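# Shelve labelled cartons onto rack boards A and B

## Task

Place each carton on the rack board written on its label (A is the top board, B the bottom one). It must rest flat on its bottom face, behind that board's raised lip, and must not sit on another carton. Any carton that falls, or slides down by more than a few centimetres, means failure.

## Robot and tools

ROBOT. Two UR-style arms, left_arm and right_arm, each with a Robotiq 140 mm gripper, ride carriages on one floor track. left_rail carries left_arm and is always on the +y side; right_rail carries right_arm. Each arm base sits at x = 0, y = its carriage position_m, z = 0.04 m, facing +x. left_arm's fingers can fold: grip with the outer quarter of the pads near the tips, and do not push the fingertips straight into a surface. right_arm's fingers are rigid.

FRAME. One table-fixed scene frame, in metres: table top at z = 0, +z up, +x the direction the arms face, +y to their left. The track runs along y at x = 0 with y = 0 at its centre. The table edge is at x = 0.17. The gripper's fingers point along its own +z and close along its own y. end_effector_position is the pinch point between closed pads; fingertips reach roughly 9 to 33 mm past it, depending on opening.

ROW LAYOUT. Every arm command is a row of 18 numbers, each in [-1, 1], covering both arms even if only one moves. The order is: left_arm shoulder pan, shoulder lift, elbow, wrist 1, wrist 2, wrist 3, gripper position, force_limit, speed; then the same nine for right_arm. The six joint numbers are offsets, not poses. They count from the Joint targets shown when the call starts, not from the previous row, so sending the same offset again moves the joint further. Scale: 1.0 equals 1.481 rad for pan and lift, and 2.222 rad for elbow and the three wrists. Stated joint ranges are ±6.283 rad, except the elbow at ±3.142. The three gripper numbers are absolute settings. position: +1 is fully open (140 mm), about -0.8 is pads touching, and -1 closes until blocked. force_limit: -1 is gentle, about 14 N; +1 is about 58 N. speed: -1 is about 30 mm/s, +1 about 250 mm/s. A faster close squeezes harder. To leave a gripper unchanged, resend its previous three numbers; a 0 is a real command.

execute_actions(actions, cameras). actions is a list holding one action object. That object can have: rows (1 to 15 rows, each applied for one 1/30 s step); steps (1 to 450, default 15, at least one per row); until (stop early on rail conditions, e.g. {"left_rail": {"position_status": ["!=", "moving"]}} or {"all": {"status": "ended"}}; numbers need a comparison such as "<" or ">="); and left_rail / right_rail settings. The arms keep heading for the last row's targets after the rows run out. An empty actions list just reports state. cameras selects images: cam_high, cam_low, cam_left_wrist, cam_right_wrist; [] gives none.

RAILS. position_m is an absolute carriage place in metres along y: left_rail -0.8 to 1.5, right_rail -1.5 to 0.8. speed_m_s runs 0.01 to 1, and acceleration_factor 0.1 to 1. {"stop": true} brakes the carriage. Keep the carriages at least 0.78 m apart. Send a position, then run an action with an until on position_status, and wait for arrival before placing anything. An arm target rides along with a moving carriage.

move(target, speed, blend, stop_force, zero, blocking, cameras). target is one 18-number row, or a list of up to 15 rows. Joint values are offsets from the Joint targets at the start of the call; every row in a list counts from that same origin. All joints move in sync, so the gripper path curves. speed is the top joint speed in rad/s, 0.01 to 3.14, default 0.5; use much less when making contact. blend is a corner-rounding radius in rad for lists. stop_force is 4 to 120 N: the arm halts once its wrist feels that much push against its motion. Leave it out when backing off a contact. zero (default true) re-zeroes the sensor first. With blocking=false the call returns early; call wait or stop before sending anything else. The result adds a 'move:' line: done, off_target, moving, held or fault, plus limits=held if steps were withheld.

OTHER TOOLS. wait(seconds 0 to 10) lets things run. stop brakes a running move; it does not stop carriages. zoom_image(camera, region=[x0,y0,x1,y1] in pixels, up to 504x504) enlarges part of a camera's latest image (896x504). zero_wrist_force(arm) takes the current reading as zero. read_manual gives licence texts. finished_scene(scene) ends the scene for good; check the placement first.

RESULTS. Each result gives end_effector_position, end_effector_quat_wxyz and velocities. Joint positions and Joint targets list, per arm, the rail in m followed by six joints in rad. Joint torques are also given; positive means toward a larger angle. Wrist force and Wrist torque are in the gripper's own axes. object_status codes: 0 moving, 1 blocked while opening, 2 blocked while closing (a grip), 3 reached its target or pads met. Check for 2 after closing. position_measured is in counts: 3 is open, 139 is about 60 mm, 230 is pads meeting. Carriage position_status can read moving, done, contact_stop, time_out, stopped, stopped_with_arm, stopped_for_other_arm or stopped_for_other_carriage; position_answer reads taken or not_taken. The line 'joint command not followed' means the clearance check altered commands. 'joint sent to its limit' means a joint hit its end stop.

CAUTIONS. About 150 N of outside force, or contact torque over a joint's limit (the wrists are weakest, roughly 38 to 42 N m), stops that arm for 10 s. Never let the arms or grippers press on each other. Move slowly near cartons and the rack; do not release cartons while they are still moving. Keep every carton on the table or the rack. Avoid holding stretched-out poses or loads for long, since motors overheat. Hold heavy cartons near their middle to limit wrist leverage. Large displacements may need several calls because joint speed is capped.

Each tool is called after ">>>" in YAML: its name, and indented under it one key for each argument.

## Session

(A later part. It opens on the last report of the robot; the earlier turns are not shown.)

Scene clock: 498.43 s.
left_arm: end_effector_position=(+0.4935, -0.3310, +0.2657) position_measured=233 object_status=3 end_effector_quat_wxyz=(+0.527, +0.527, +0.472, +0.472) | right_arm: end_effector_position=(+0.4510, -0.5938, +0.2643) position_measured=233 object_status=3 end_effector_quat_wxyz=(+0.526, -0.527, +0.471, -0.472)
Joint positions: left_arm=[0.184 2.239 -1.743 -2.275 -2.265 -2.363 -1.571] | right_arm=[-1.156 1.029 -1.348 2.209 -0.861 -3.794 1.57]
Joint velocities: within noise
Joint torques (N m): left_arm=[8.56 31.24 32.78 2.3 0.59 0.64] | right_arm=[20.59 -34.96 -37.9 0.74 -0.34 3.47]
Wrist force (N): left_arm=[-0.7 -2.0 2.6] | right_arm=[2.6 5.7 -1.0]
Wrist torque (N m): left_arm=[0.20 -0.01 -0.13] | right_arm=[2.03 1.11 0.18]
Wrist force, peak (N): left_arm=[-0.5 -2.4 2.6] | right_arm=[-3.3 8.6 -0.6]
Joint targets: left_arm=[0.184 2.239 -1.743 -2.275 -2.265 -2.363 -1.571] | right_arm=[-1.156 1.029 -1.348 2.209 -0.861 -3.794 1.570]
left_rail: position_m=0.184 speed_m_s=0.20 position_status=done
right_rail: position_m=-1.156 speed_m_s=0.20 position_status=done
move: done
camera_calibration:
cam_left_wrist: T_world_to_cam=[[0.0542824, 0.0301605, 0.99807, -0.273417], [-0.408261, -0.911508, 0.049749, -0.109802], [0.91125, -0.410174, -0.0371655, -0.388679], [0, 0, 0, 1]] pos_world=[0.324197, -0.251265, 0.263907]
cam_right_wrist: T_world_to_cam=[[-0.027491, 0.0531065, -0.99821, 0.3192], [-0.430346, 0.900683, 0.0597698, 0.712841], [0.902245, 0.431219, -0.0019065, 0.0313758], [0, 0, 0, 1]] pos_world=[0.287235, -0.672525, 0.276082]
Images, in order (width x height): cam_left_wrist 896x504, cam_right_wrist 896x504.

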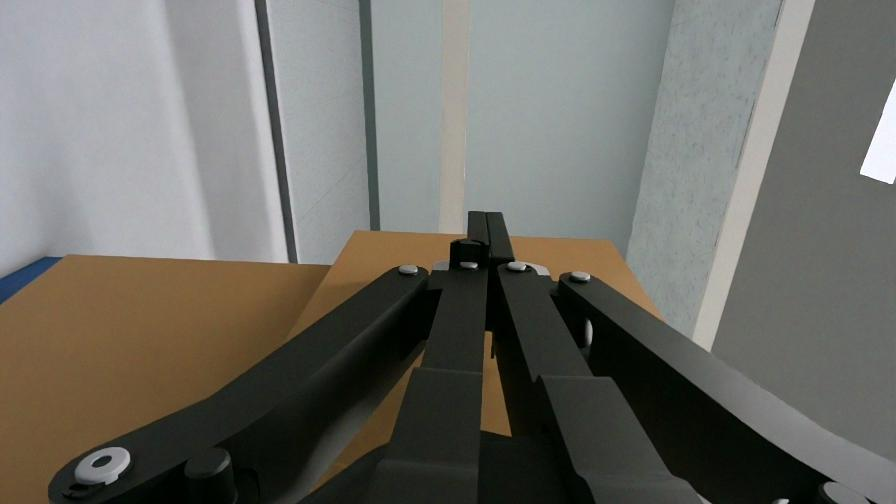

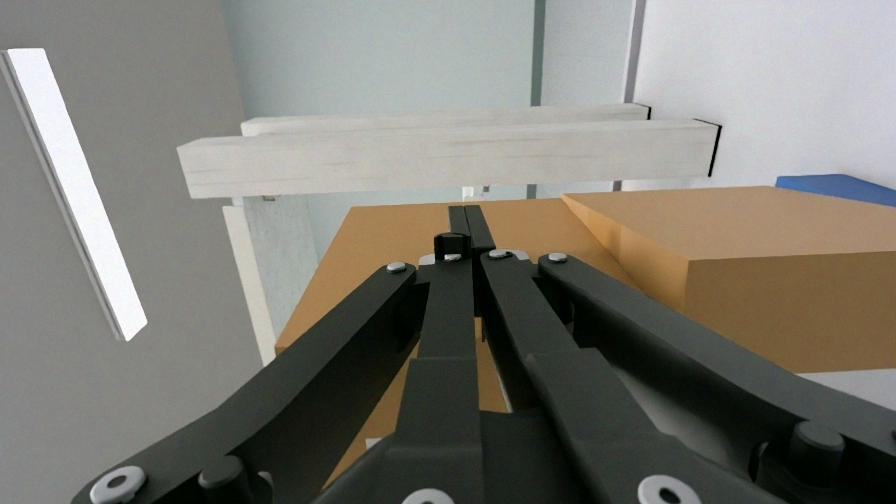

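>>> move:
  target: [0,0,0,0,0,0,-1,1,-1,-0.0847,-0.0337,0.0296,-0.0071,-0.0562,0,-1,1,-1]
  speed: 0.1
  cameras: []

>>> execute_actions:
  actions:
    - {"left_rail":{"position_m":0.200,"speed_m_s":0.1,"acceleration_factor":0.3},"right_rail":{"position_m":-1.140,"speed_m_s":0.1,"acceleration_factor":0.3},"steps":90,"until":{"all":{"status":"ended"}}}
  cameras: []

>>> move:
  target: [-0.0286,-0.0329,0.0289,-0.0069,-0.0191,0,-1,1,-1,0.0286,0.0329,-0.0289,0.0069,0.0191,0,-1,1,-1]
  speed: 0.035
  stop_force: 58
  cameras: ["cam_left_wrist","cam_right_wrist"]

>>> move:
  target: [0,0.0207,0.0058,-0.0195,0,0,-1,1,-1,0,-0.0207,-0.0058,0.0195,0,0,-1,1,-1]
  speed: 0.04
  cameras: ["cam_left_wrist","cam_right_wrist"]

Scene clock: 515.20 s.
left_arm: end_effector_position=(+0.4935, -0.3310, +0.2657) position_measured=233 object_status=3 end_effector_quat_wxyz=(+0.527, +0.527, +0.472, +0.472) | right_arm: end_effector_position=(+0.4929, -0.6411, +0.2644) position_measured=233 object_status=3 end_effector_quat_wxyz=(+0.526, -0.527, +0.472, -0.472)
Joint positions: left_arm=[0.184 2.239 -1.743 -2.275 -2.265 -2.363 -1.571] | right_arm=[-1.156 0.904 -1.397 2.275 -0.876 -3.918 1.57]
Joint velocities: within noise
Joint torques (N m): left_arm=[6.76 32.81 36.84 0 -0.42 0.63] | right_arm=[-9.75 -68.75 -23.76 -3.65 -1.95 3.39]
Wrist force (N): left_arm=[-0.6 -2.1 2.3] | right_arm=[-3.0 8.4 -0.5]
Wrist torque (N m): left_arm=[0.20 -0.02 -0.13] | right_arm=[1.98 0.91 0.16]
Wrist force, peak (N): left_arm=[-0.7 -2.1 2.7] | right_arm=[-3.4 8.4 -0.8]
Joint targets: left_arm=[0.184 2.239 -1.743 -2.275 -2.265 -2.363 -1.571] | right_arm=[-1.156 0.904 -1.398 2.275 -0.877 -3.919 1.570]
left_rail: position_m=0.184 speed_m_s=0.20 position_status=done
right_rail: position_m=-1.156 speed_m_s=0.20 position_status=done
move: done
No camera images: "cameras" was empty.

Scene clock: 516.07 s.
left_arm: end_effector_position=(+0.4935, -0.3151, +0.2657) position_measured=233 object_status=3 end_effector_quat_wxyz=(+0.527, +0.527, +0.472, +0.472) | right_arm: end_effector_position=(+0.4929, -0.6252, +0.2644) position_measured=233 object_status=3 end_effector_quat_wxyz=(+0.526, -0.527, +0.472, -0.472)
Joint positions: left_arm=[0.2 2.239 -1.743 -2.275 -2.265 -2.363 -1.571] | right_arm=[-1.14 0.904 -1.398 2.275 -0.877 -3.919 1.57]
Joint velocities: within noise
Joint torques (N m): left_arm=[6.01 35.63 34.88 0.16 -0.32 0.75] | right_arm=[-12.12 -65.01 -28.59 -3.19 -1.73 3.43]
Wrist force (N): left_arm=[-0.5 -1.9 2.1] | right_arm=[-2.8 8.3 -0.1]
Wrist torque (N m): left_arm=[0.23 -0.06 -0.12] | right_arm=[1.96 0.86 0.16]
Wrist force, peak (N): left_arm=[-1.1 -2.1 2.5] | right_arm=[-3.4 8.6 -0.4]
Joint targets: left_arm=[0.200 2.239 -1.743 -2.275 -2.265 -2.363 -1.571] | right_arm=[-1.140 0.904 -1.398 2.275 -0.877 -3.919 1.570]
Tool commands: left_gripper/position=-1.0 left_gripper/force_limit=+1.0 left_gripper/speed=-1.0 right_gripper/position=-1.0 right_gripper/force_limit=+1.0 right_gripper/speed=-1.0
left_rail: position_m=0.200 speed_m_s=0.10 position_status=done
right_rail: position_m=-1.140 speed_m_s=0.10 position_status=done
No camera images: "cameras" was empty.

Scene clock: 519.03 s.
left_arm: end_effector_position=(+0.4944, -0.3432, +0.2656) position_measured=233 object_status=3 end_effector_quat_wxyz=(+0.527, +0.527, +0.472, +0.472) | right_arm: end_effector_position=(+0.4938, -0.5967, +0.2644) position_measured=233 object_status=3 end_effector_quat_wxyz=(+0.526, -0.527, +0.472, -0.472)
Joint positions: left_arm=[0.2 2.205 -1.782 -2.223 -2.278 -2.398 -1.571] | right_arm=[-1.14 0.938 -1.358 2.223 -0.864 -3.883 1.57]
Joint velocities: within noise
Joint torques (N m): left_arm=[-26.89 49.54 46.62 7.27 23.42 0.52] | right_arm=[21.95 -56.63 -41.97 -4.92 -26.05 3.28]
Wrist force (N): left_arm=[67.1 13.3 -4.6] | right_arm=[55.0 -6.8 -4.0]
Wrist torque (N m): left_arm=[0.02 0.58 -0.46] | right_arm=[2.31 2.73 0.35]
Wrist force, peak (N): left_arm=[71.5 14.3 -6.4] | right_arm=[70.0 -11.1 -10.7]
Joint targets: left_arm=[0.200 2.205 -1.782 -2.223 -2.278 -2.398 -1.571] | right_arm=[-1.140 0.938 -1.358 2.223 -0.864 -3.883 1.570]
left_rail: position_m=0.200 speed_m_s=0.10 position_status=done
right_rail: position_m=-1.140 speed_m_s=0.10 position_status=done
move: contact (left_arm, right_arm); left_arm: the elbow is farthest, 0.012 rad from its target; right_arm: the elbow is farthest, 0.012 rad from its target
camera_calibration:
cam_left_wrist: T_world_to_cam=[[0.0543511, 0.0301612, 0.998066, -0.273108], [-0.407562, -0.911821, 0.0497493, -0.12109], [0.911559, -0.409478, -0.0372659, -0.394386], [0, 0, 0, 1]] pos_world=[0.324998, -0.263667, 0.263907]
cam_right_wrist: T_world_to_cam=[[-0.0275913, 0.0530639, -0.99821, 0.320521], [-0.428964, 0.901342, 0.0597714, 0.733639], [0.9029, 0.429845, -0.00210668, -0.00707358], [0, 0, 0, 1]] pos_world=[0.329935, -0.675228, 0.276082]
Images, in order (width x height): cam_left_wrist 896x504, cam_right_wrist 896x504.

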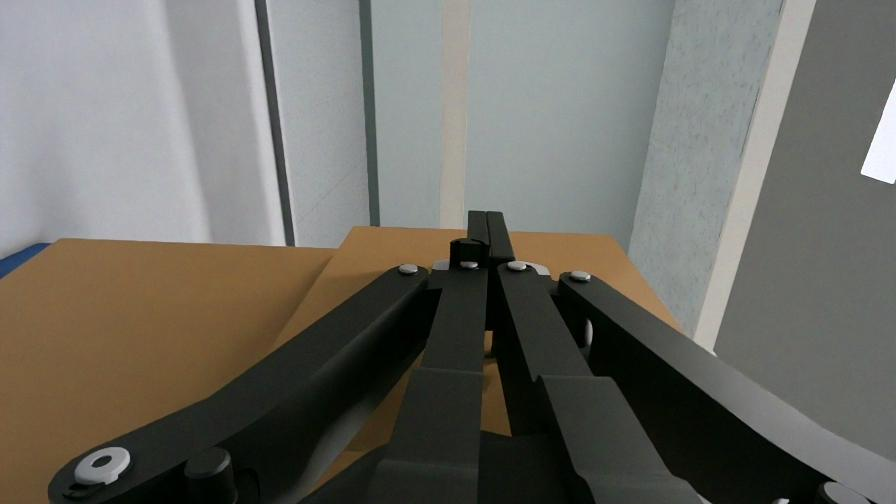

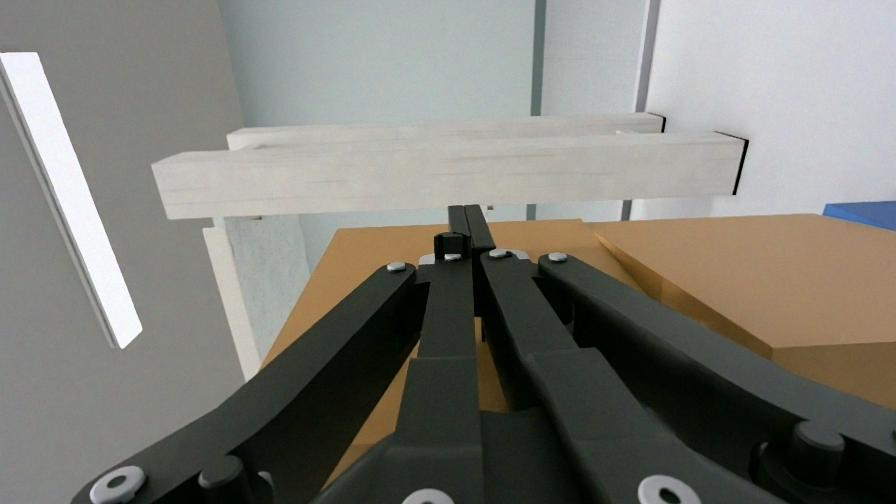

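Scene clock: 520.43 s.
left_arm: end_effector_position=(+0.4945, -0.3434, +0.2858) position_measured=233 object_status=3 end_effector_quat_wxyz=(+0.527, +0.526, +0.472, +0.472) | right_arm: end_effector_position=(+0.4939, -0.5966, +0.2846) position_measured=233 object_status=3 end_effector_quat_wxyz=(+0.526, -0.527, +0.472, -0.472)
Joint positions: left_arm=[0.2 2.205 -1.752 -2.21 -2.321 -2.398 -1.571] | right_arm=[-1.14 0.938 -1.388 2.21 -0.821 -3.883 1.57]
Joint velocities: within noise
Joint torques (N m): left_arm=[-36.08 64.28 71.49 5.69 19.85 0.74] | right_arm=[26.1 -72.48 -71.78 -5.43 -20.67 3.34]
Wrist force (N): left_arm=[63.4 -10.2 -6.5] | right_arm=[58.2 17.5 -4.2]
Wrist torque (N m): left_arm=[-0.01 0.55 -0.09] | right_arm=[1.92 2.77 0.02]
Wrist force, peak (N): left_arm=[67.4 13.5 -4.6] | right_arm=[59.2 17.3 -4.4]
Joint targets: left_arm=[0.200 2.205 -1.751 -2.210 -2.321 -2.398 -1.571] | right_arm=[-1.140 0.938 -1.388 2.210 -0.821 -3.883 1.570]
left_rail: position_m=0.200 speed_m_s=0.10 position_status=done
right_rail: position_m=-1.140 speed_m_s=0.10 position_status=done
move: done
camera_calibration:
cam_left_wrist: T_world_to_cam=[[0.0542101, 0.0303343, 0.998069, -0.293177], [-0.407566, -0.911814, 0.0498497, -0.122261], [0.911565, -0.409482, -0.0370663, -0.393864], [0, 0, 0, 1]] pos_world=[0.325097, -0.263866, 0.284106]
cam_right_wrist: T_world_to_cam=[[-0.0274572, 0.0532365, -0.998204, 0.34075], [-0.429053, 0.901293, 0.0598697, 0.732305], [0.902862, 0.429927, -0.00190566, -0.00728879], [0, 0, 0, 1]] pos_world=[0.330135, -0.675028, 0.296282]
Images, in order (width x height): cam_left_wrist 896x504, cam_right_wrist 896x504.

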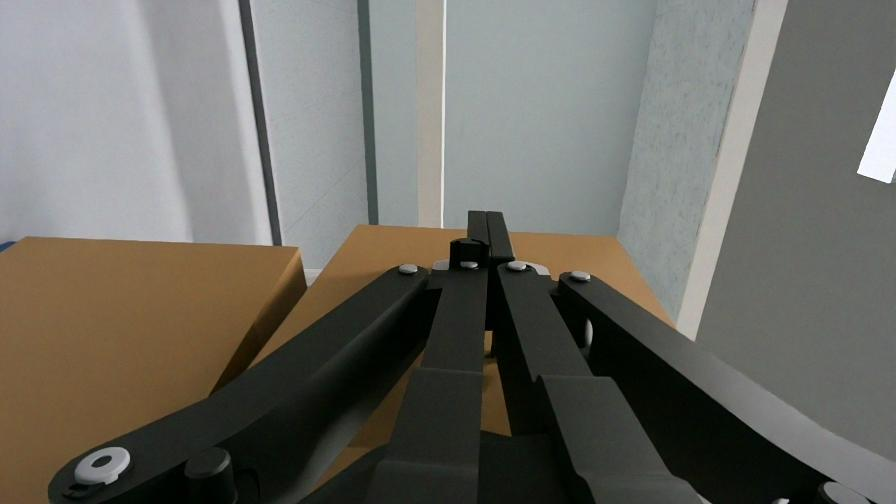

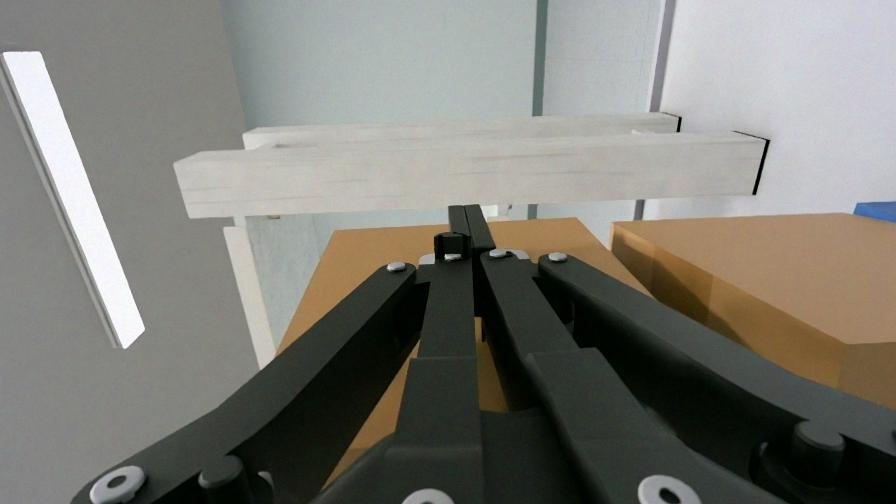

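>>> move:
  target:
    - [0,0.0356,0.0120,-0.0358,0,0,-1,1,-1,0,-0.0356,-0.0120,0.0358,0,0,-1,1,-1]
    - [0,0.0676,0.0260,-0.0711,0,0,-1,1,-1,0,-0.0676,-0.0260,0.0711,0,0,-1,1,-1]
  speed: 0.06
  blend: 0.01
  cameras: []

>>> execute_actions:
  actions:
    - {"left_rail":{"position_m":0.345,"speed_m_s":0.1,"acceleration_factor":0.2},"right_rail":{"position_m":-0.995,"speed_m_s":0.1,"acceleration_factor":0.2},"steps":150,"until":{"all":{"status":"ended"}}}
  cameras: []

>>> move:
  target:
    - [0.0460,-0.0158,0.0117,-0.0013,0.0306,0,-1,1,-1,-0.0460,0.0158,-0.0117,0.0013,-0.0306,0,-1,1,-1]
    - [0.0935,-0.0374,0.0285,-0.0036,0.0623,0,-1,1,-1,-0.0935,0.0374,-0.0285,0.0036,-0.0623,0,-1,1,-1]
    - [0.1360,-0.0623,0.0486,-0.0072,0.0906,0,-1,1,-1,-0.1360,0.0623,-0.0486,0.0072,-0.0906,0,-1,1,-1]
  speed: 0.06
  blend: 0.01
  cameras: []

Scene clock: 538.20 s.
left_arm: end_effector_position=(+0.4945, -0.3433, +0.3603) position_measured=233 object_status=3 end_effector_quat_wxyz=(+0.527, +0.526, +0.472, +0.472) | right_arm: end_effector_position=(+0.4940, -0.5964, +0.3591) position_measured=233 object_status=3 end_effector_quat_wxyz=(+0.526, -0.527, +0.472, -0.472)
Joint positions: left_arm=[0.2 2.205 -1.651 -2.152 -2.479 -2.398 -1.571] | right_arm=[-1.14 0.938 -1.488 2.152 -0.663 -3.883 1.57]
Joint velocities: within noise
Joint torques (N m): left_arm=[-37.6 56.14 74.85 6.11 25.05 0.5] | right_arm=[50.7 -64.76 -75.77 -5.43 -26.18 3.28]
Wrist force (N): left_arm=[67.4 -9.6 -7.3] | right_arm=[62.8 17.0 -4.5]
Wrist torque (N m): left_arm=[0.07 0.53 -0.11] | right_arm=[1.86 2.72 0.03]
Wrist force, peak (N): left_arm=[74.0 -9.9 -8.2] | right_arm=[68.5 17.4 -4.9]
Joint targets: left_arm=[0.200 2.205 -1.651 -2.152 -2.479 -2.398 -1.571] | right_arm=[-1.140 0.938 -1.489 2.152 -0.663 -3.883 1.570]
left_rail: position_m=0.200 speed_m_s=0.10 position_status=done
right_rail: position_m=-1.140 speed_m_s=0.10 position_status=done
move: done
No camera images: "cameras" was empty.

Scene clock: 540.80 s.
left_arm: end_effector_position=(+0.4945, -0.1984, +0.3604) position_measured=233 object_status=3 end_effector_quat_wxyz=(+0.527, +0.526, +0.472, +0.472) | right_arm: end_effector_position=(+0.4940, -0.4515, +0.3591) position_measured=233 object_status=3 end_effector_quat_wxyz=(+0.526, -0.527, +0.472, -0.472)
Joint positions: left_arm=[0.345 2.205 -1.651 -2.152 -2.479 -2.398 -1.571] | right_arm=[-0.995 0.938 -1.489 2.152 -0.663 -3.883 1.57]
Joint velocities: within noise
Joint torques (N m): left_arm=[-38.12 53.75 62.97 9.07 29.61 0.71] | right_arm=[50.14 -63.16 -64.16 -8.15 -30.38 3.52]
Wrist force (N): left_arm=[68.2 -10.1 -7.2] | right_arm=[63.1 17.3 -4.5]
Wrist torque (N m): left_arm=[0.04 0.51 -0.10] | right_arm=[1.88 2.81 0.03]
Wrist force, peak (N): left_arm=[69.2 -9.9 -7.3] | right_arm=[64.4 17.5 -4.8]
Joint targets: left_arm=[0.345 2.205 -1.651 -2.152 -2.479 -2.398 -1.571] | right_arm=[-0.995 0.938 -1.489 2.152 -0.663 -3.883 1.570]
Tool commands: left_gripper/position=-1.0 left_gripper/force_limit=+1.0 left_gripper/speed=-1.0 right_gripper/position=-1.0 right_gripper/force_limit=+1.0 right_gripper/speed=-1.0
left_rail: position_m=0.345 speed_m_s=0.10 position_status=done
right_rail: position_m=-0.995 speed_m_s=0.10 position_status=done
No camera images: "cameras" was empty.

Scene clock: 544.53 s.
left_arm: end_effector_position=(+0.6381, -0.1981, +0.3603) position_measured=233 object_status=3 end_effector_quat_wxyz=(+0.527, +0.527, +0.472, +0.472) | right_arm: end_effector_position=(+0.6377, -0.4515, +0.3589) position_measured=233 object_status=3 end_effector_quat_wxyz=(+0.526, -0.527, +0.472, -0.472)
Joint positions: left_arm=[0.345 2.406 -1.743 -2.044 -2.495 -2.197 -1.571] | right_arm=[-0.995 0.737 -1.396 2.044 -0.647 -4.084 1.57]
Joint velocities: within noise
Joint torques (N m): left_arm=[-34.37 38.17 72.7 6.21 31.1 0.45] | right_arm=[37.25 -41.54 -73.16 -5.63 -31.42 3.43]
Wrist force (N): left_arm=[70.2 -10.0 -7.0] | right_arm=[64.9 17.7 -5.0]
Wrist torque (N m): left_arm=[0.05 0.55 -0.12] | right_arm=[1.93 2.75 0.00]
Wrist force, peak (N): left_arm=[80.8 -9.7 -8.5] | right_arm=[75.2 17.6 -5.9]
Joint targets: left_arm=[0.345 2.406 -1.744 -2.044 -2.495 -2.197 -1.571] | right_arm=[-0.995 0.737 -1.396 2.044 -0.647 -4.084 1.570]
left_rail: position_m=0.345 speed_m_s=0.10 position_status=done
right_rail: position_m=-0.995 speed_m_s=0.10 position_status=done
move: done
No camera images: "cameras" was empty.

>>> move:
  target:
    - [0.0382,-0.0276,0.0231,-0.0048,0.0255,0,-1,1,-1,-0.0382,0.0276,-0.0231,0.0048,-0.0255,0,-1,1,-1]
    - [0.0721,-0.0573,0.0491,-0.0110,0.0480,0,-1,1,-1,-0.0721,0.0573,-0.0491,0.0110,-0.0480,0,-1,1,-1]
    - [0.0977,-0.0840,0.0732,-0.0174,0.0651,0,-1,1,-1,-0.0977,0.0840,-0.0732,0.0174,-0.0651,0,-1,1,-1]
    - [0.1120,-0.1006,0.0887,-0.0217,0.0746,0,-1,1,-1,-0.1120,0.1006,-0.0887,0.0217,-0.0746,0,-1,1,-1]
  speed: 0.06
  blend: 0.01
  cameras: ["cam_high","cam_low"]

>>> zoom_image:
  camera: "cam_high"
  region: [260, 130, 440, 290]

Scene clock: 554.00 s.
left_arm: end_effector_position=(+0.8055, -0.1980, +0.3603) position_measured=233 object_status=3 end_effector_quat_wxyz=(+0.527, +0.527, +0.472, +0.472) | right_arm: end_effector_position=(+0.8051, -0.4515, +0.3586) position_measured=233 object_status=3 end_effector_quat_wxyz=(+0.526, -0.527, +0.472, -0.472)
Joint positions: left_arm=[0.345 2.572 -1.892 -1.847 -2.543 -2.031 -1.571] | right_arm=[-0.995 0.571 -1.247 1.847 -0.598 -4.25 1.57]
Joint velocities: within noise
Joint torques (N m): left_arm=[-49.17 51.89 69.61 5.74 31.72 0.76] | right_arm=[52.5 -57.77 -69.62 -5.32 -31.91 3.6]
Wrist force (N): left_arm=[71.9 -9.5 -7.3] | right_arm=[66.1 17.3 -5.2]
Wrist torque (N m): left_arm=[0.06 0.49 -0.11] | right_arm=[1.89 2.77 -0.01]
Wrist force, peak (N): left_arm=[81.5 -9.7 -8.3] | right_arm=[75.5 17.5 -5.9]
Joint targets: left_arm=[0.345 2.572 -1.893 -1.847 -2.543 -2.031 -1.571] | right_arm=[-0.995 0.571 -1.247 1.847 -0.598 -4.250 1.570]
left_rail: position_m=0.345 speed_m_s=0.10 position_status=done
right_rail: position_m=-0.995 speed_m_s=0.10 position_status=done
move: done
Images, in order (width x height): cam_high 896x504, cam_low 896x504.

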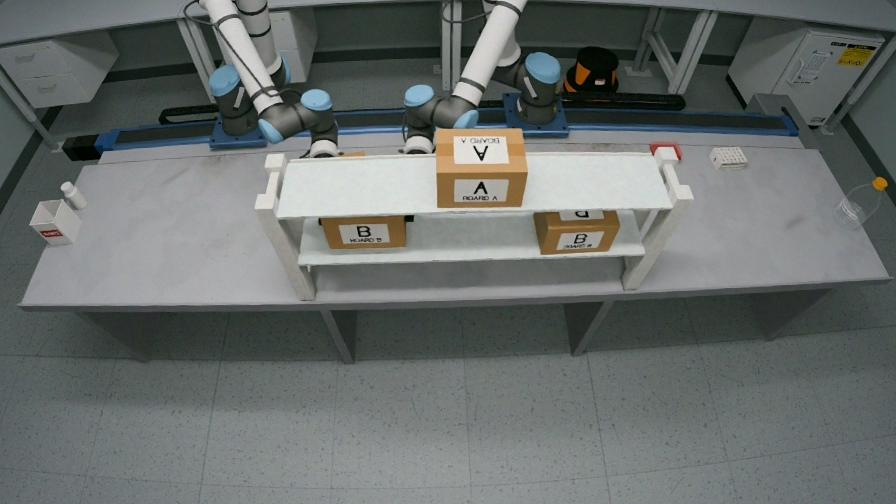

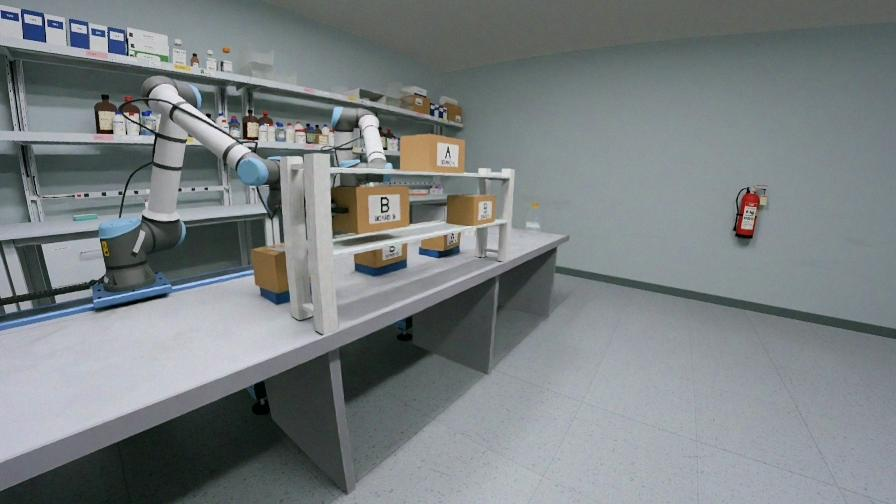

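Scaled by 2.800.

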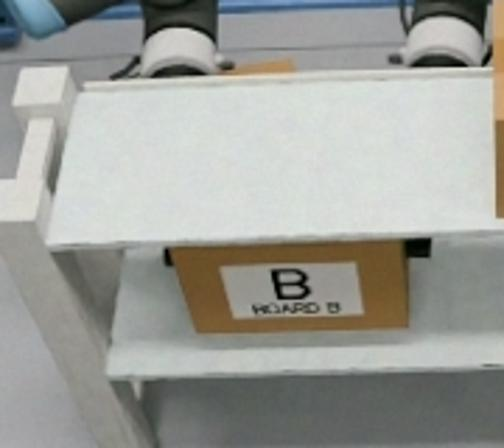

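>>> move:
  target: [0.0080,-0.0093,0.0087,-0.0025,0.0053,0,-1,1,-1,-0.0080,0.0093,-0.0087,0.0025,-0.0053,0,-1,1,-1]
  speed: 0.04
  cameras: ["cam_high"]

>>> zoom_image:
  camera: "cam_high"
  region: [180, 130, 400, 330]

Scene clock: 589.60 s.
left_arm: end_effector_position=(+0.8197, -0.1976, +0.3602) position_measured=233 object_status=3 end_effector_quat_wxyz=(+0.527, +0.527, +0.472, +0.472) | right_arm: end_effector_position=(+0.8193, -0.4519, +0.3585) position_measured=233 object_status=3 end_effector_quat_wxyz=(+0.526, -0.527, +0.472, -0.472)
Joint positions: left_arm=[0.345 2.584 -1.906 -1.828 -2.549 -2.019 -1.571] | right_arm=[-0.995 0.559 -1.234 1.828 -0.593 -4.262 1.57]
Joint velocities: within noise
Joint torques (N m): left_arm=[-41.78 55.5 67.45 5.29 27.81 0.64] | right_arm=[46.7 -60.36 -68.75 -4.63 -28.1 3.5]
Wrist force (N): left_arm=[62.5 -9.6 -6.1] | right_arm=[57.1 16.7 -5.0]
Wrist torque (N m): left_arm=[0.09 0.58 -0.06] | right_arm=[1.82 2.70 0.01]
Wrist force, peak (N): left_arm=[72.2 -9.7 -7.4] | right_arm=[66.4 17.4 -5.1]
Joint targets: left_arm=[0.345 2.584 -1.906 -1.828 -2.549 -2.019 -1.571] | right_arm=[-0.995 0.559 -1.233 1.828 -0.593 -4.262 1.570]
left_rail: position_m=0.345 speed_m_s=0.10 position_status=done
right_rail: position_m=-0.995 speed_m_s=0.10 position_status=done
move: done
Images, in order (width x height): cam_high 896x504.

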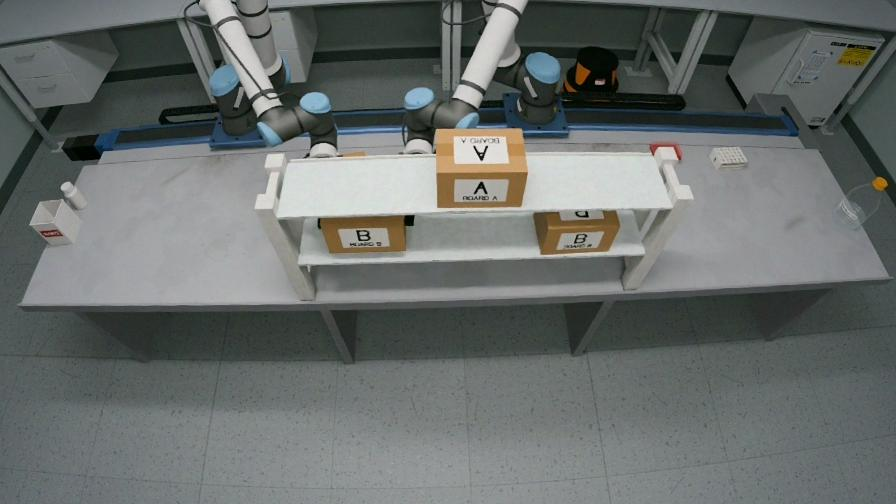

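Scaled by 2.291.

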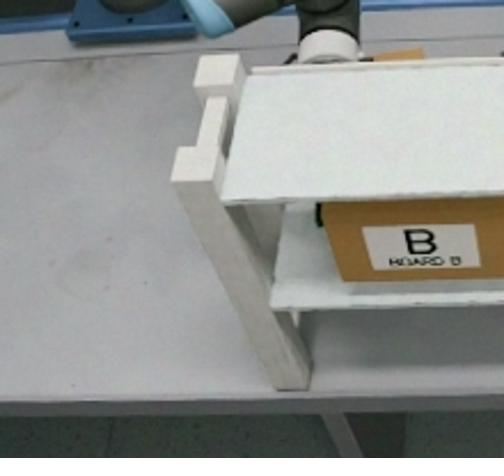

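>>> move:
  target: [0,-0.0439,-0.0200,0.0493,0,0,-1,1,-1,0,0.0439,0.0200,-0.0493,0,0,-1,1,-1]
  speed: 0.03
  stop_force: 10
  cameras: ["cam_high","cam_low"]

>>> zoom_image:
  camera: "cam_high"
  region: [180, 130, 400, 330]

>>> zoom_image:
  camera: "cam_low"
  region: [250, 130, 500, 330]

Scene clock: 598.33 s.
left_arm: end_effector_position=(+0.8202, -0.1977, +0.3182) position_measured=233 object_status=3 end_effector_quat_wxyz=(+0.527, +0.526, +0.472, +0.472) | right_arm: end_effector_position=(+0.8198, -0.4518, +0.3167) position_measured=233 object_status=3 end_effector_quat_wxyz=(+0.526, -0.527, +0.472, -0.472)
Joint positions: left_arm=[0.345 2.584 -1.949 -1.857 -2.477 -2.019 -1.571] | right_arm=[-0.995 0.559 -1.191 1.857 -0.664 -4.262 1.57]
Joint velocities: within noise
Joint torques (N m): left_arm=[-53.65 81.24 59.46 4.66 24.86 0.65] | right_arm=[57.55 -93.44 -59.54 -3.98 -25.33 3.47]
Wrist force (N): left_arm=[65.0 -2.2 -4.2] | right_arm=[59.8 9.4 -3.4]
Wrist torque (N m): left_arm=[0.21 0.60 -0.21] | right_arm=[2.04 2.70 0.11]
Wrist force, peak (N): left_arm=[68.0 8.2 -10.7] | right_arm=[62.4 17.1 -5.4]
Joint targets: left_arm=[0.345 2.584 -1.949 -1.857 -2.477 -2.019 -1.571] | right_arm=[-0.995 0.559 -1.191 1.857 -0.664 -4.262 1.570]
left_rail: position_m=0.345 speed_m_s=0.10 position_status=done
right_rail: position_m=-0.995 speed_m_s=0.10 position_status=done
move: contact (left_arm, right_arm); left_arm: the wrist 1 is farthest, 0.038 rad from its target; right_arm: the wrist 1 is farthest, 0.038 rad from its target
Images, in order (width x height): cam_high 896x504, cam_low 896x504.

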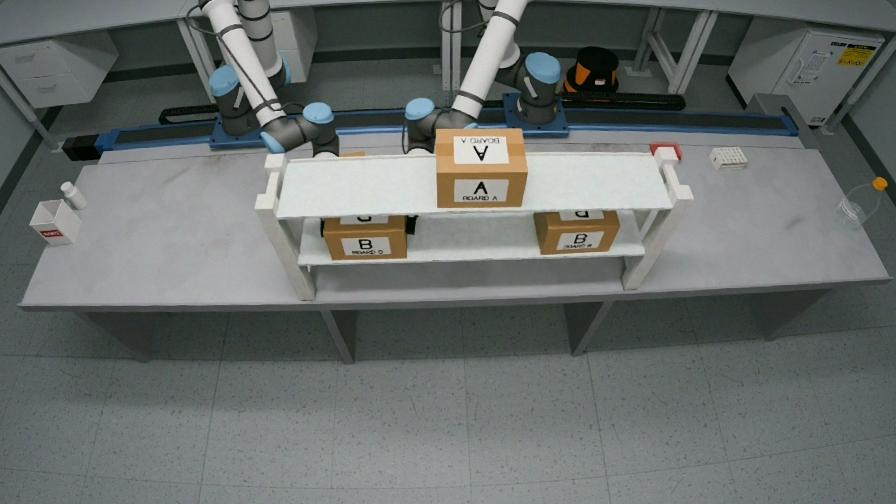

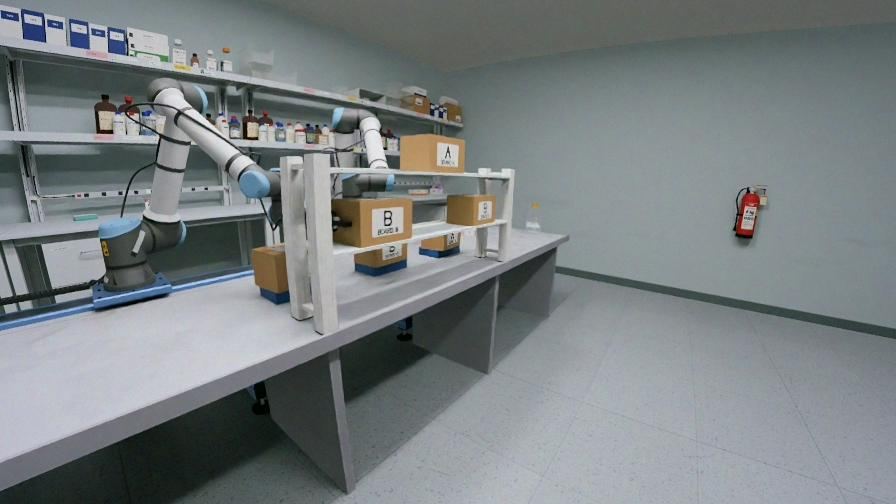

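Scaled by 2.291.

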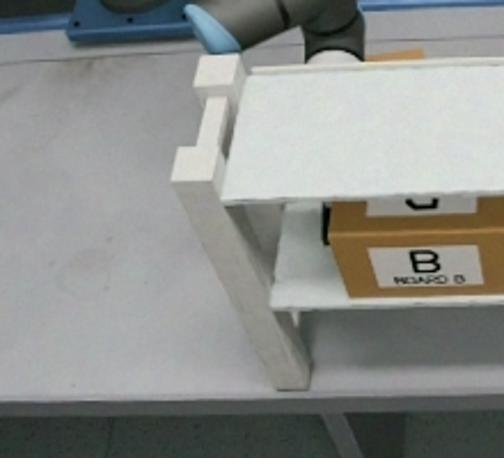

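Scaled by 2.016.

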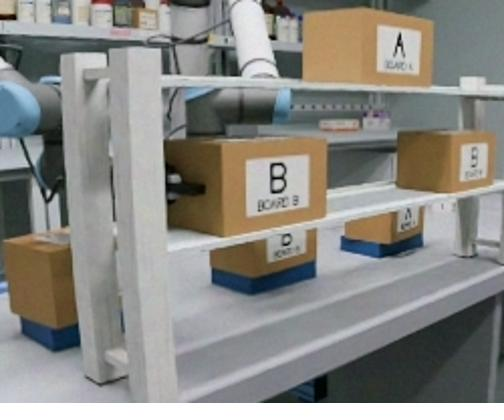

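>>> move:
  target: [0.0185,0.0170,-0.0133,0.0017,0.0123,0,-1,1,-1,-0.0185,-0.0170,0.0133,-0.0017,-0.0123,0,-1,1,-1]
  speed: 0.05
  cameras: ["cam_high","cam_low"]

>>> zoom_image:
  camera: "cam_high"
  region: [180, 130, 400, 330]

>>> zoom_image:
  camera: "cam_low"
  region: [250, 130, 500, 330]

Scene clock: 604.30 s.
left_arm: end_effector_position=(+0.8201, -0.1763, +0.3215) position_measured=233 object_status=3 end_effector_quat_wxyz=(+0.526, +0.527, +0.472, +0.472) | right_arm: end_effector_position=(+0.8197, -0.4732, +0.3200) position_measured=233 object_status=3 end_effector_quat_wxyz=(+0.526, -0.527, +0.472, -0.472)
Joint positions: left_arm=[0.345 2.611 -1.924 -1.886 -2.473 -1.992 -1.571] | right_arm=[-0.995 0.532 -1.216 1.886 -0.668 -4.289 1.57]
Joint velocities: within noise
Joint torques (N m): left_arm=[11.31 82.13 29.55 5.48 1.48 0.74] | right_arm=[-13.38 -94.53 -31.56 -4.33 -2.31 3.31]
Wrist force (N): left_arm=[-1.1 -3.4 7.7] | right_arm=[-8.1 5.2 -1.0]
Wrist torque (N m): left_arm=[-0.11 0.12 -0.11] | right_arm=[1.27 2.06 0.16]
Wrist force, peak (N): left_arm=[65.4 -2.6 -4.6] | right_arm=[60.3 9.9 -3.4]
Joint targets: left_arm=[0.345 2.611 -1.924 -1.886 -2.473 -1.992 -1.571] | right_arm=[-0.995 0.531 -1.216 1.886 -0.668 -4.289 1.570]
left_rail: position_m=0.345 speed_m_s=0.10 position_status=done
right_rail: position_m=-0.995 speed_m_s=0.10 position_status=done
move: done
Images, in order (width x height): cam_high 896x504, cam_low 896x504.

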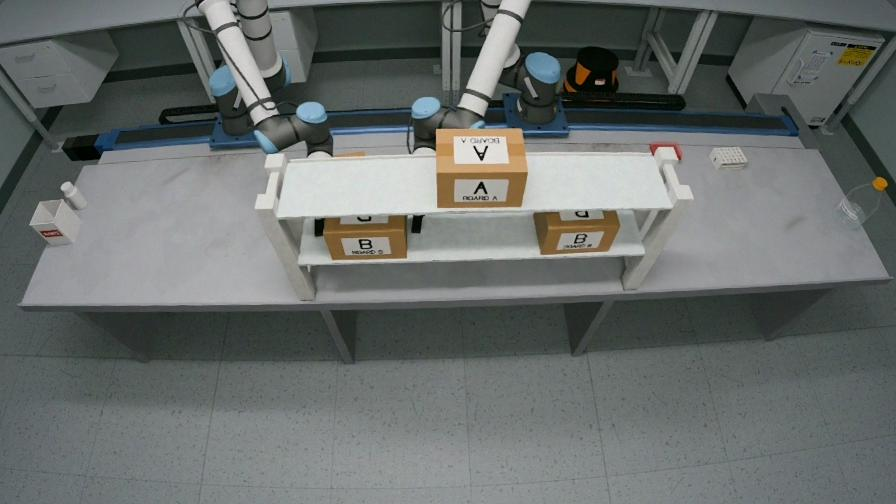

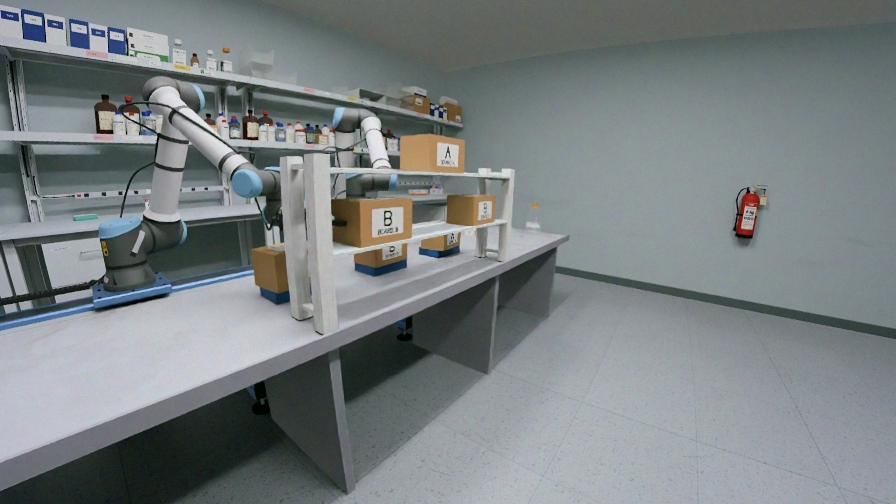

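Scaled by 2.291.

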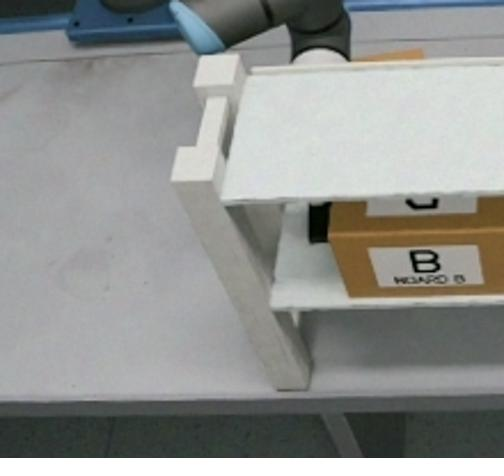

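Scaled by 2.016.

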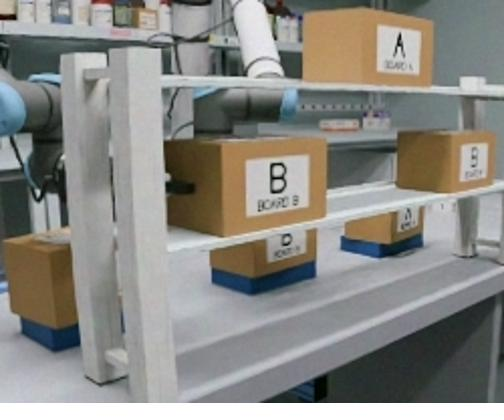

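>>> move:
  target:
    - [-0.0462,0.0526,-0.0485,0.0134,-0.0308,0,-1,1,-1,0.0462,-0.0526,0.0485,-0.0134,0.0308,0,-1,1,-1]
    - [-0.116,0.1105,-0.0991,0.0254,-0.0775,0,-1,1,-1,0.116,-0.1105,0.0991,-0.0254,0.0775,0,-1,1,-1]
    - [-0.206,0.1581,-0.1373,0.0320,-0.138,0,-1,1,-1,0.206,-0.1581,0.1373,-0.0320,0.138,0,-1,1,-1]
    - [-0.2856,0.1897,-0.1539,0.0279,-0.1899,0,-1,1,-1,0.2856,-0.1897,0.1539,-0.0279,0.1899,0,-1,1,-1]
  speed: 0.25
  blend: 0.02
  cameras: []

>>> execute_actions:
  actions:
    - {"left_rail":{"position_m":0.19,"speed_m_s":0.3,"acceleration_factor":0.3},"right_rail":{"position_m":-1.15,"speed_m_s":0.3,"acceleration_factor":0.3},"steps":200,"until":{"all":{"status":"ended"}}}

Scene clock: 617.00 s.
left_arm: end_effector_position=(+0.4689, -0.1767, +0.3313) position_measured=233 object_status=3 end_effector_quat_wxyz=(+0.527, +0.527, +0.472, +0.472) | right_arm: end_effector_position=(+0.4684, -0.4732, +0.3302) position_measured=233 object_status=3 end_effector_quat_wxyz=(+0.526, -0.527, +0.472, -0.472)
Joint positions: left_arm=[0.345 2.189 -1.643 -2.228 -2.411 -2.414 -1.571] | right_arm=[-0.995 0.954 -1.497 2.228 -0.73 -3.868 1.57]
Joint velocities: within noise
Joint torques (N m): left_arm=[-10.74 57.12 27.87 -0.18 -1.87 0.73] | right_arm=[18.89 -62.01 -29.23 0.41 1.48 3.57]
Wrist force (N): left_arm=[-0.9 -3.8 8.0] | right_arm=[-7.9 5.2 -1.1]
Wrist torque (N m): left_arm=[-0.23 0.05 -0.10] | right_arm=[1.26 2.03 0.14]
Wrist force, peak (N): left_arm=[0.4 -3.4 10.8] | right_arm=[-9.4 5.1 0.1]
Joint targets: left_arm=[0.345 2.188 -1.643 -2.228 -2.411 -2.414 -1.571] | right_arm=[-0.995 0.955 -1.497 2.228 -0.730 -3.867 1.570]
left_rail: position_m=0.345 speed_m_s=0.10 position_status=done
right_rail: position_m=-0.995 speed_m_s=0.10 position_status=done
move: done
No camera images: "cameras" was empty.

Scene clock: 619.20 s.
left_arm: end_effector_position=(+0.4688, -0.3316, +0.3313) position_measured=233 object_status=3 end_effector_quat_wxyz=(+0.527, +0.527, +0.472, +0.472) | right_arm: end_effector_position=(+0.4683, -0.6282, +0.3302) position_measured=233 object_status=3 end_effector_quat_wxyz=(+0.526, -0.527, +0.472, -0.472)
Joint positions: left_arm=[0.19 2.188 -1.643 -2.228 -2.411 -2.414 -1.571] | right_arm=[-1.15 0.955 -1.497 2.228 -0.73 -3.867 1.57]
Joint velocities: within noise
Joint torques (N m): left_arm=[-7.97 53.88 34.28 1.15 -1.48 0.75] | right_arm=[16.29 -57.63 -32.85 0 0.8 3.47]
Wrist force (N): left_arm=[-0.9 -3.9 8.3] | right_arm=[-8.0 5.5 -1.1]
Wrist torque (N m): left_arm=[-0.24 0.07 -0.10] | right_arm=[1.34 2.04 0.14]
Wrist force, peak (N): left_arm=[-1.2 -3.9 8.5] | right_arm=[-9.0 5.4 -0.8]
Joint targets: left_arm=[0.190 2.188 -1.643 -2.228 -2.411 -2.414 -1.571] | right_arm=[-1.150 0.955 -1.497 2.228 -0.730 -3.867 1.570]
Tool commands: left_gripper/position=-1.0 left_gripper/force_limit=+1.0 left_gripper/speed=-1.0 right_gripper/position=-1.0 right_gripper/force_limit=+1.0 right_gripper/speed=-1.0
left_rail: position_m=0.190 speed_m_s=0.30 position_status=done
right_rail: position_m=-1.150 speed_m_s=0.30 position_status=done
camera_calibration:
cam_left_wrist: T_world_to_cam=[[0.0541818, 0.0304307, 0.998067, -0.337429], [-0.408177, -0.911535, 0.049951, -0.123885], [0.911293, -0.410095, -0.0369675, -0.364077], [0, 0, 0, 1]] pos_world=[0.299497, -0.251963, 0.329506]
cam_right_wrist: T_world_to_cam=[[-0.0274401, 0.0533535, -0.998199, 0.387429], [-0.429578, 0.901036, 0.0599692, 0.7471], [0.902613, 0.43045, -0.00180502, 0.0299513], [0, 0, 0, 1]] pos_world=[0.304535, -0.706727, 0.341982]

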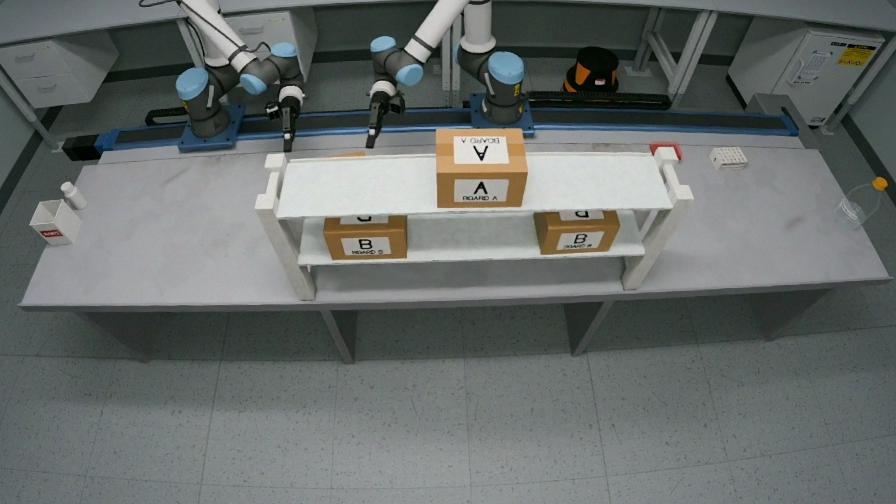

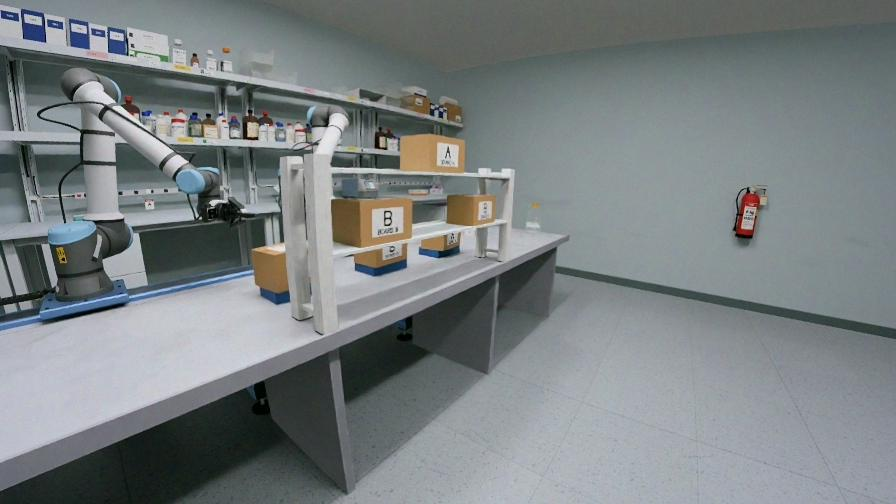

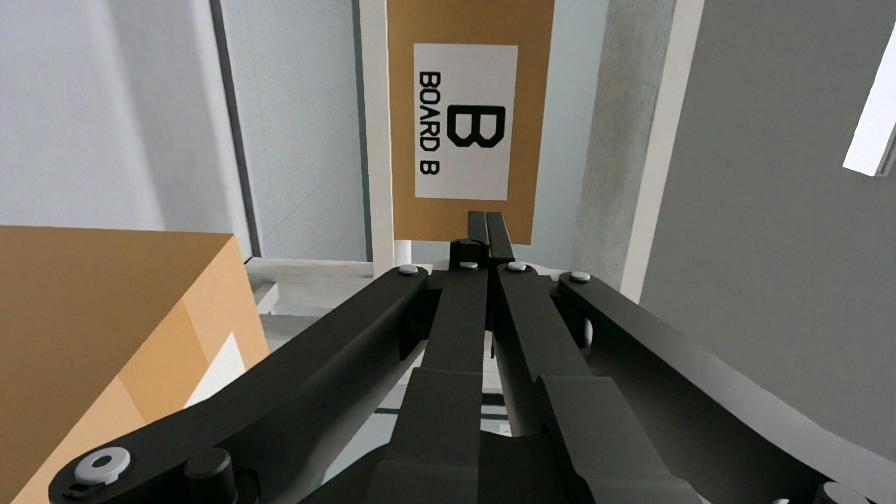

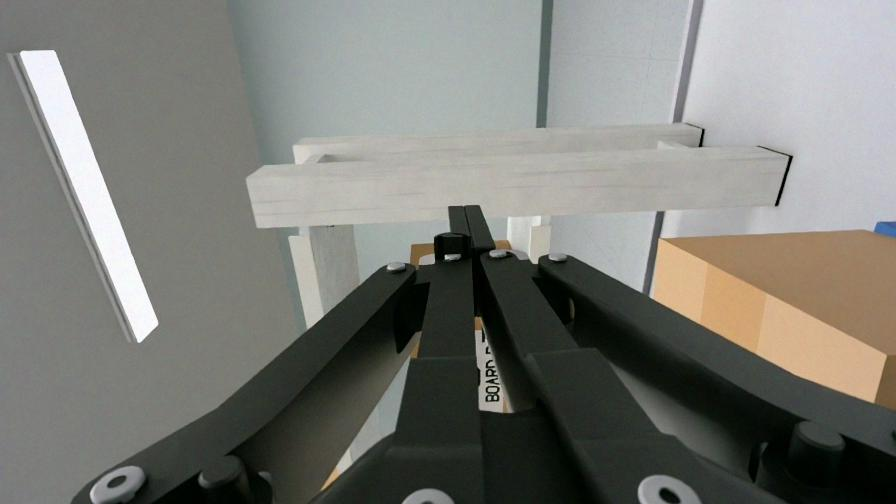

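>>> zoom_image:
  camera: "cam_right_wrist"
  region: [596, 200, 896, 440]

>>> zoom_image:
  camera: "cam_left_wrist"
  region: [0, 200, 300, 440]

Scaled by 1.680.

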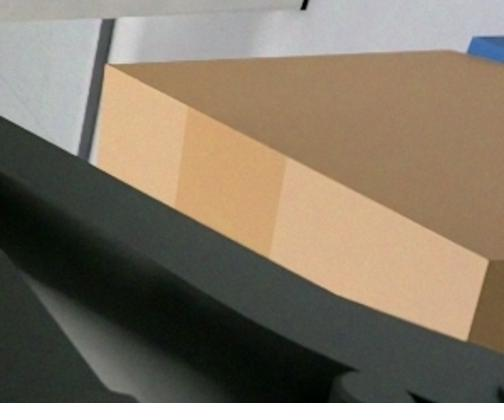

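Scaled by 1.680.

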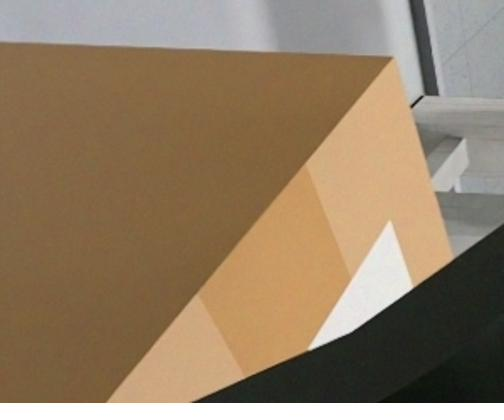

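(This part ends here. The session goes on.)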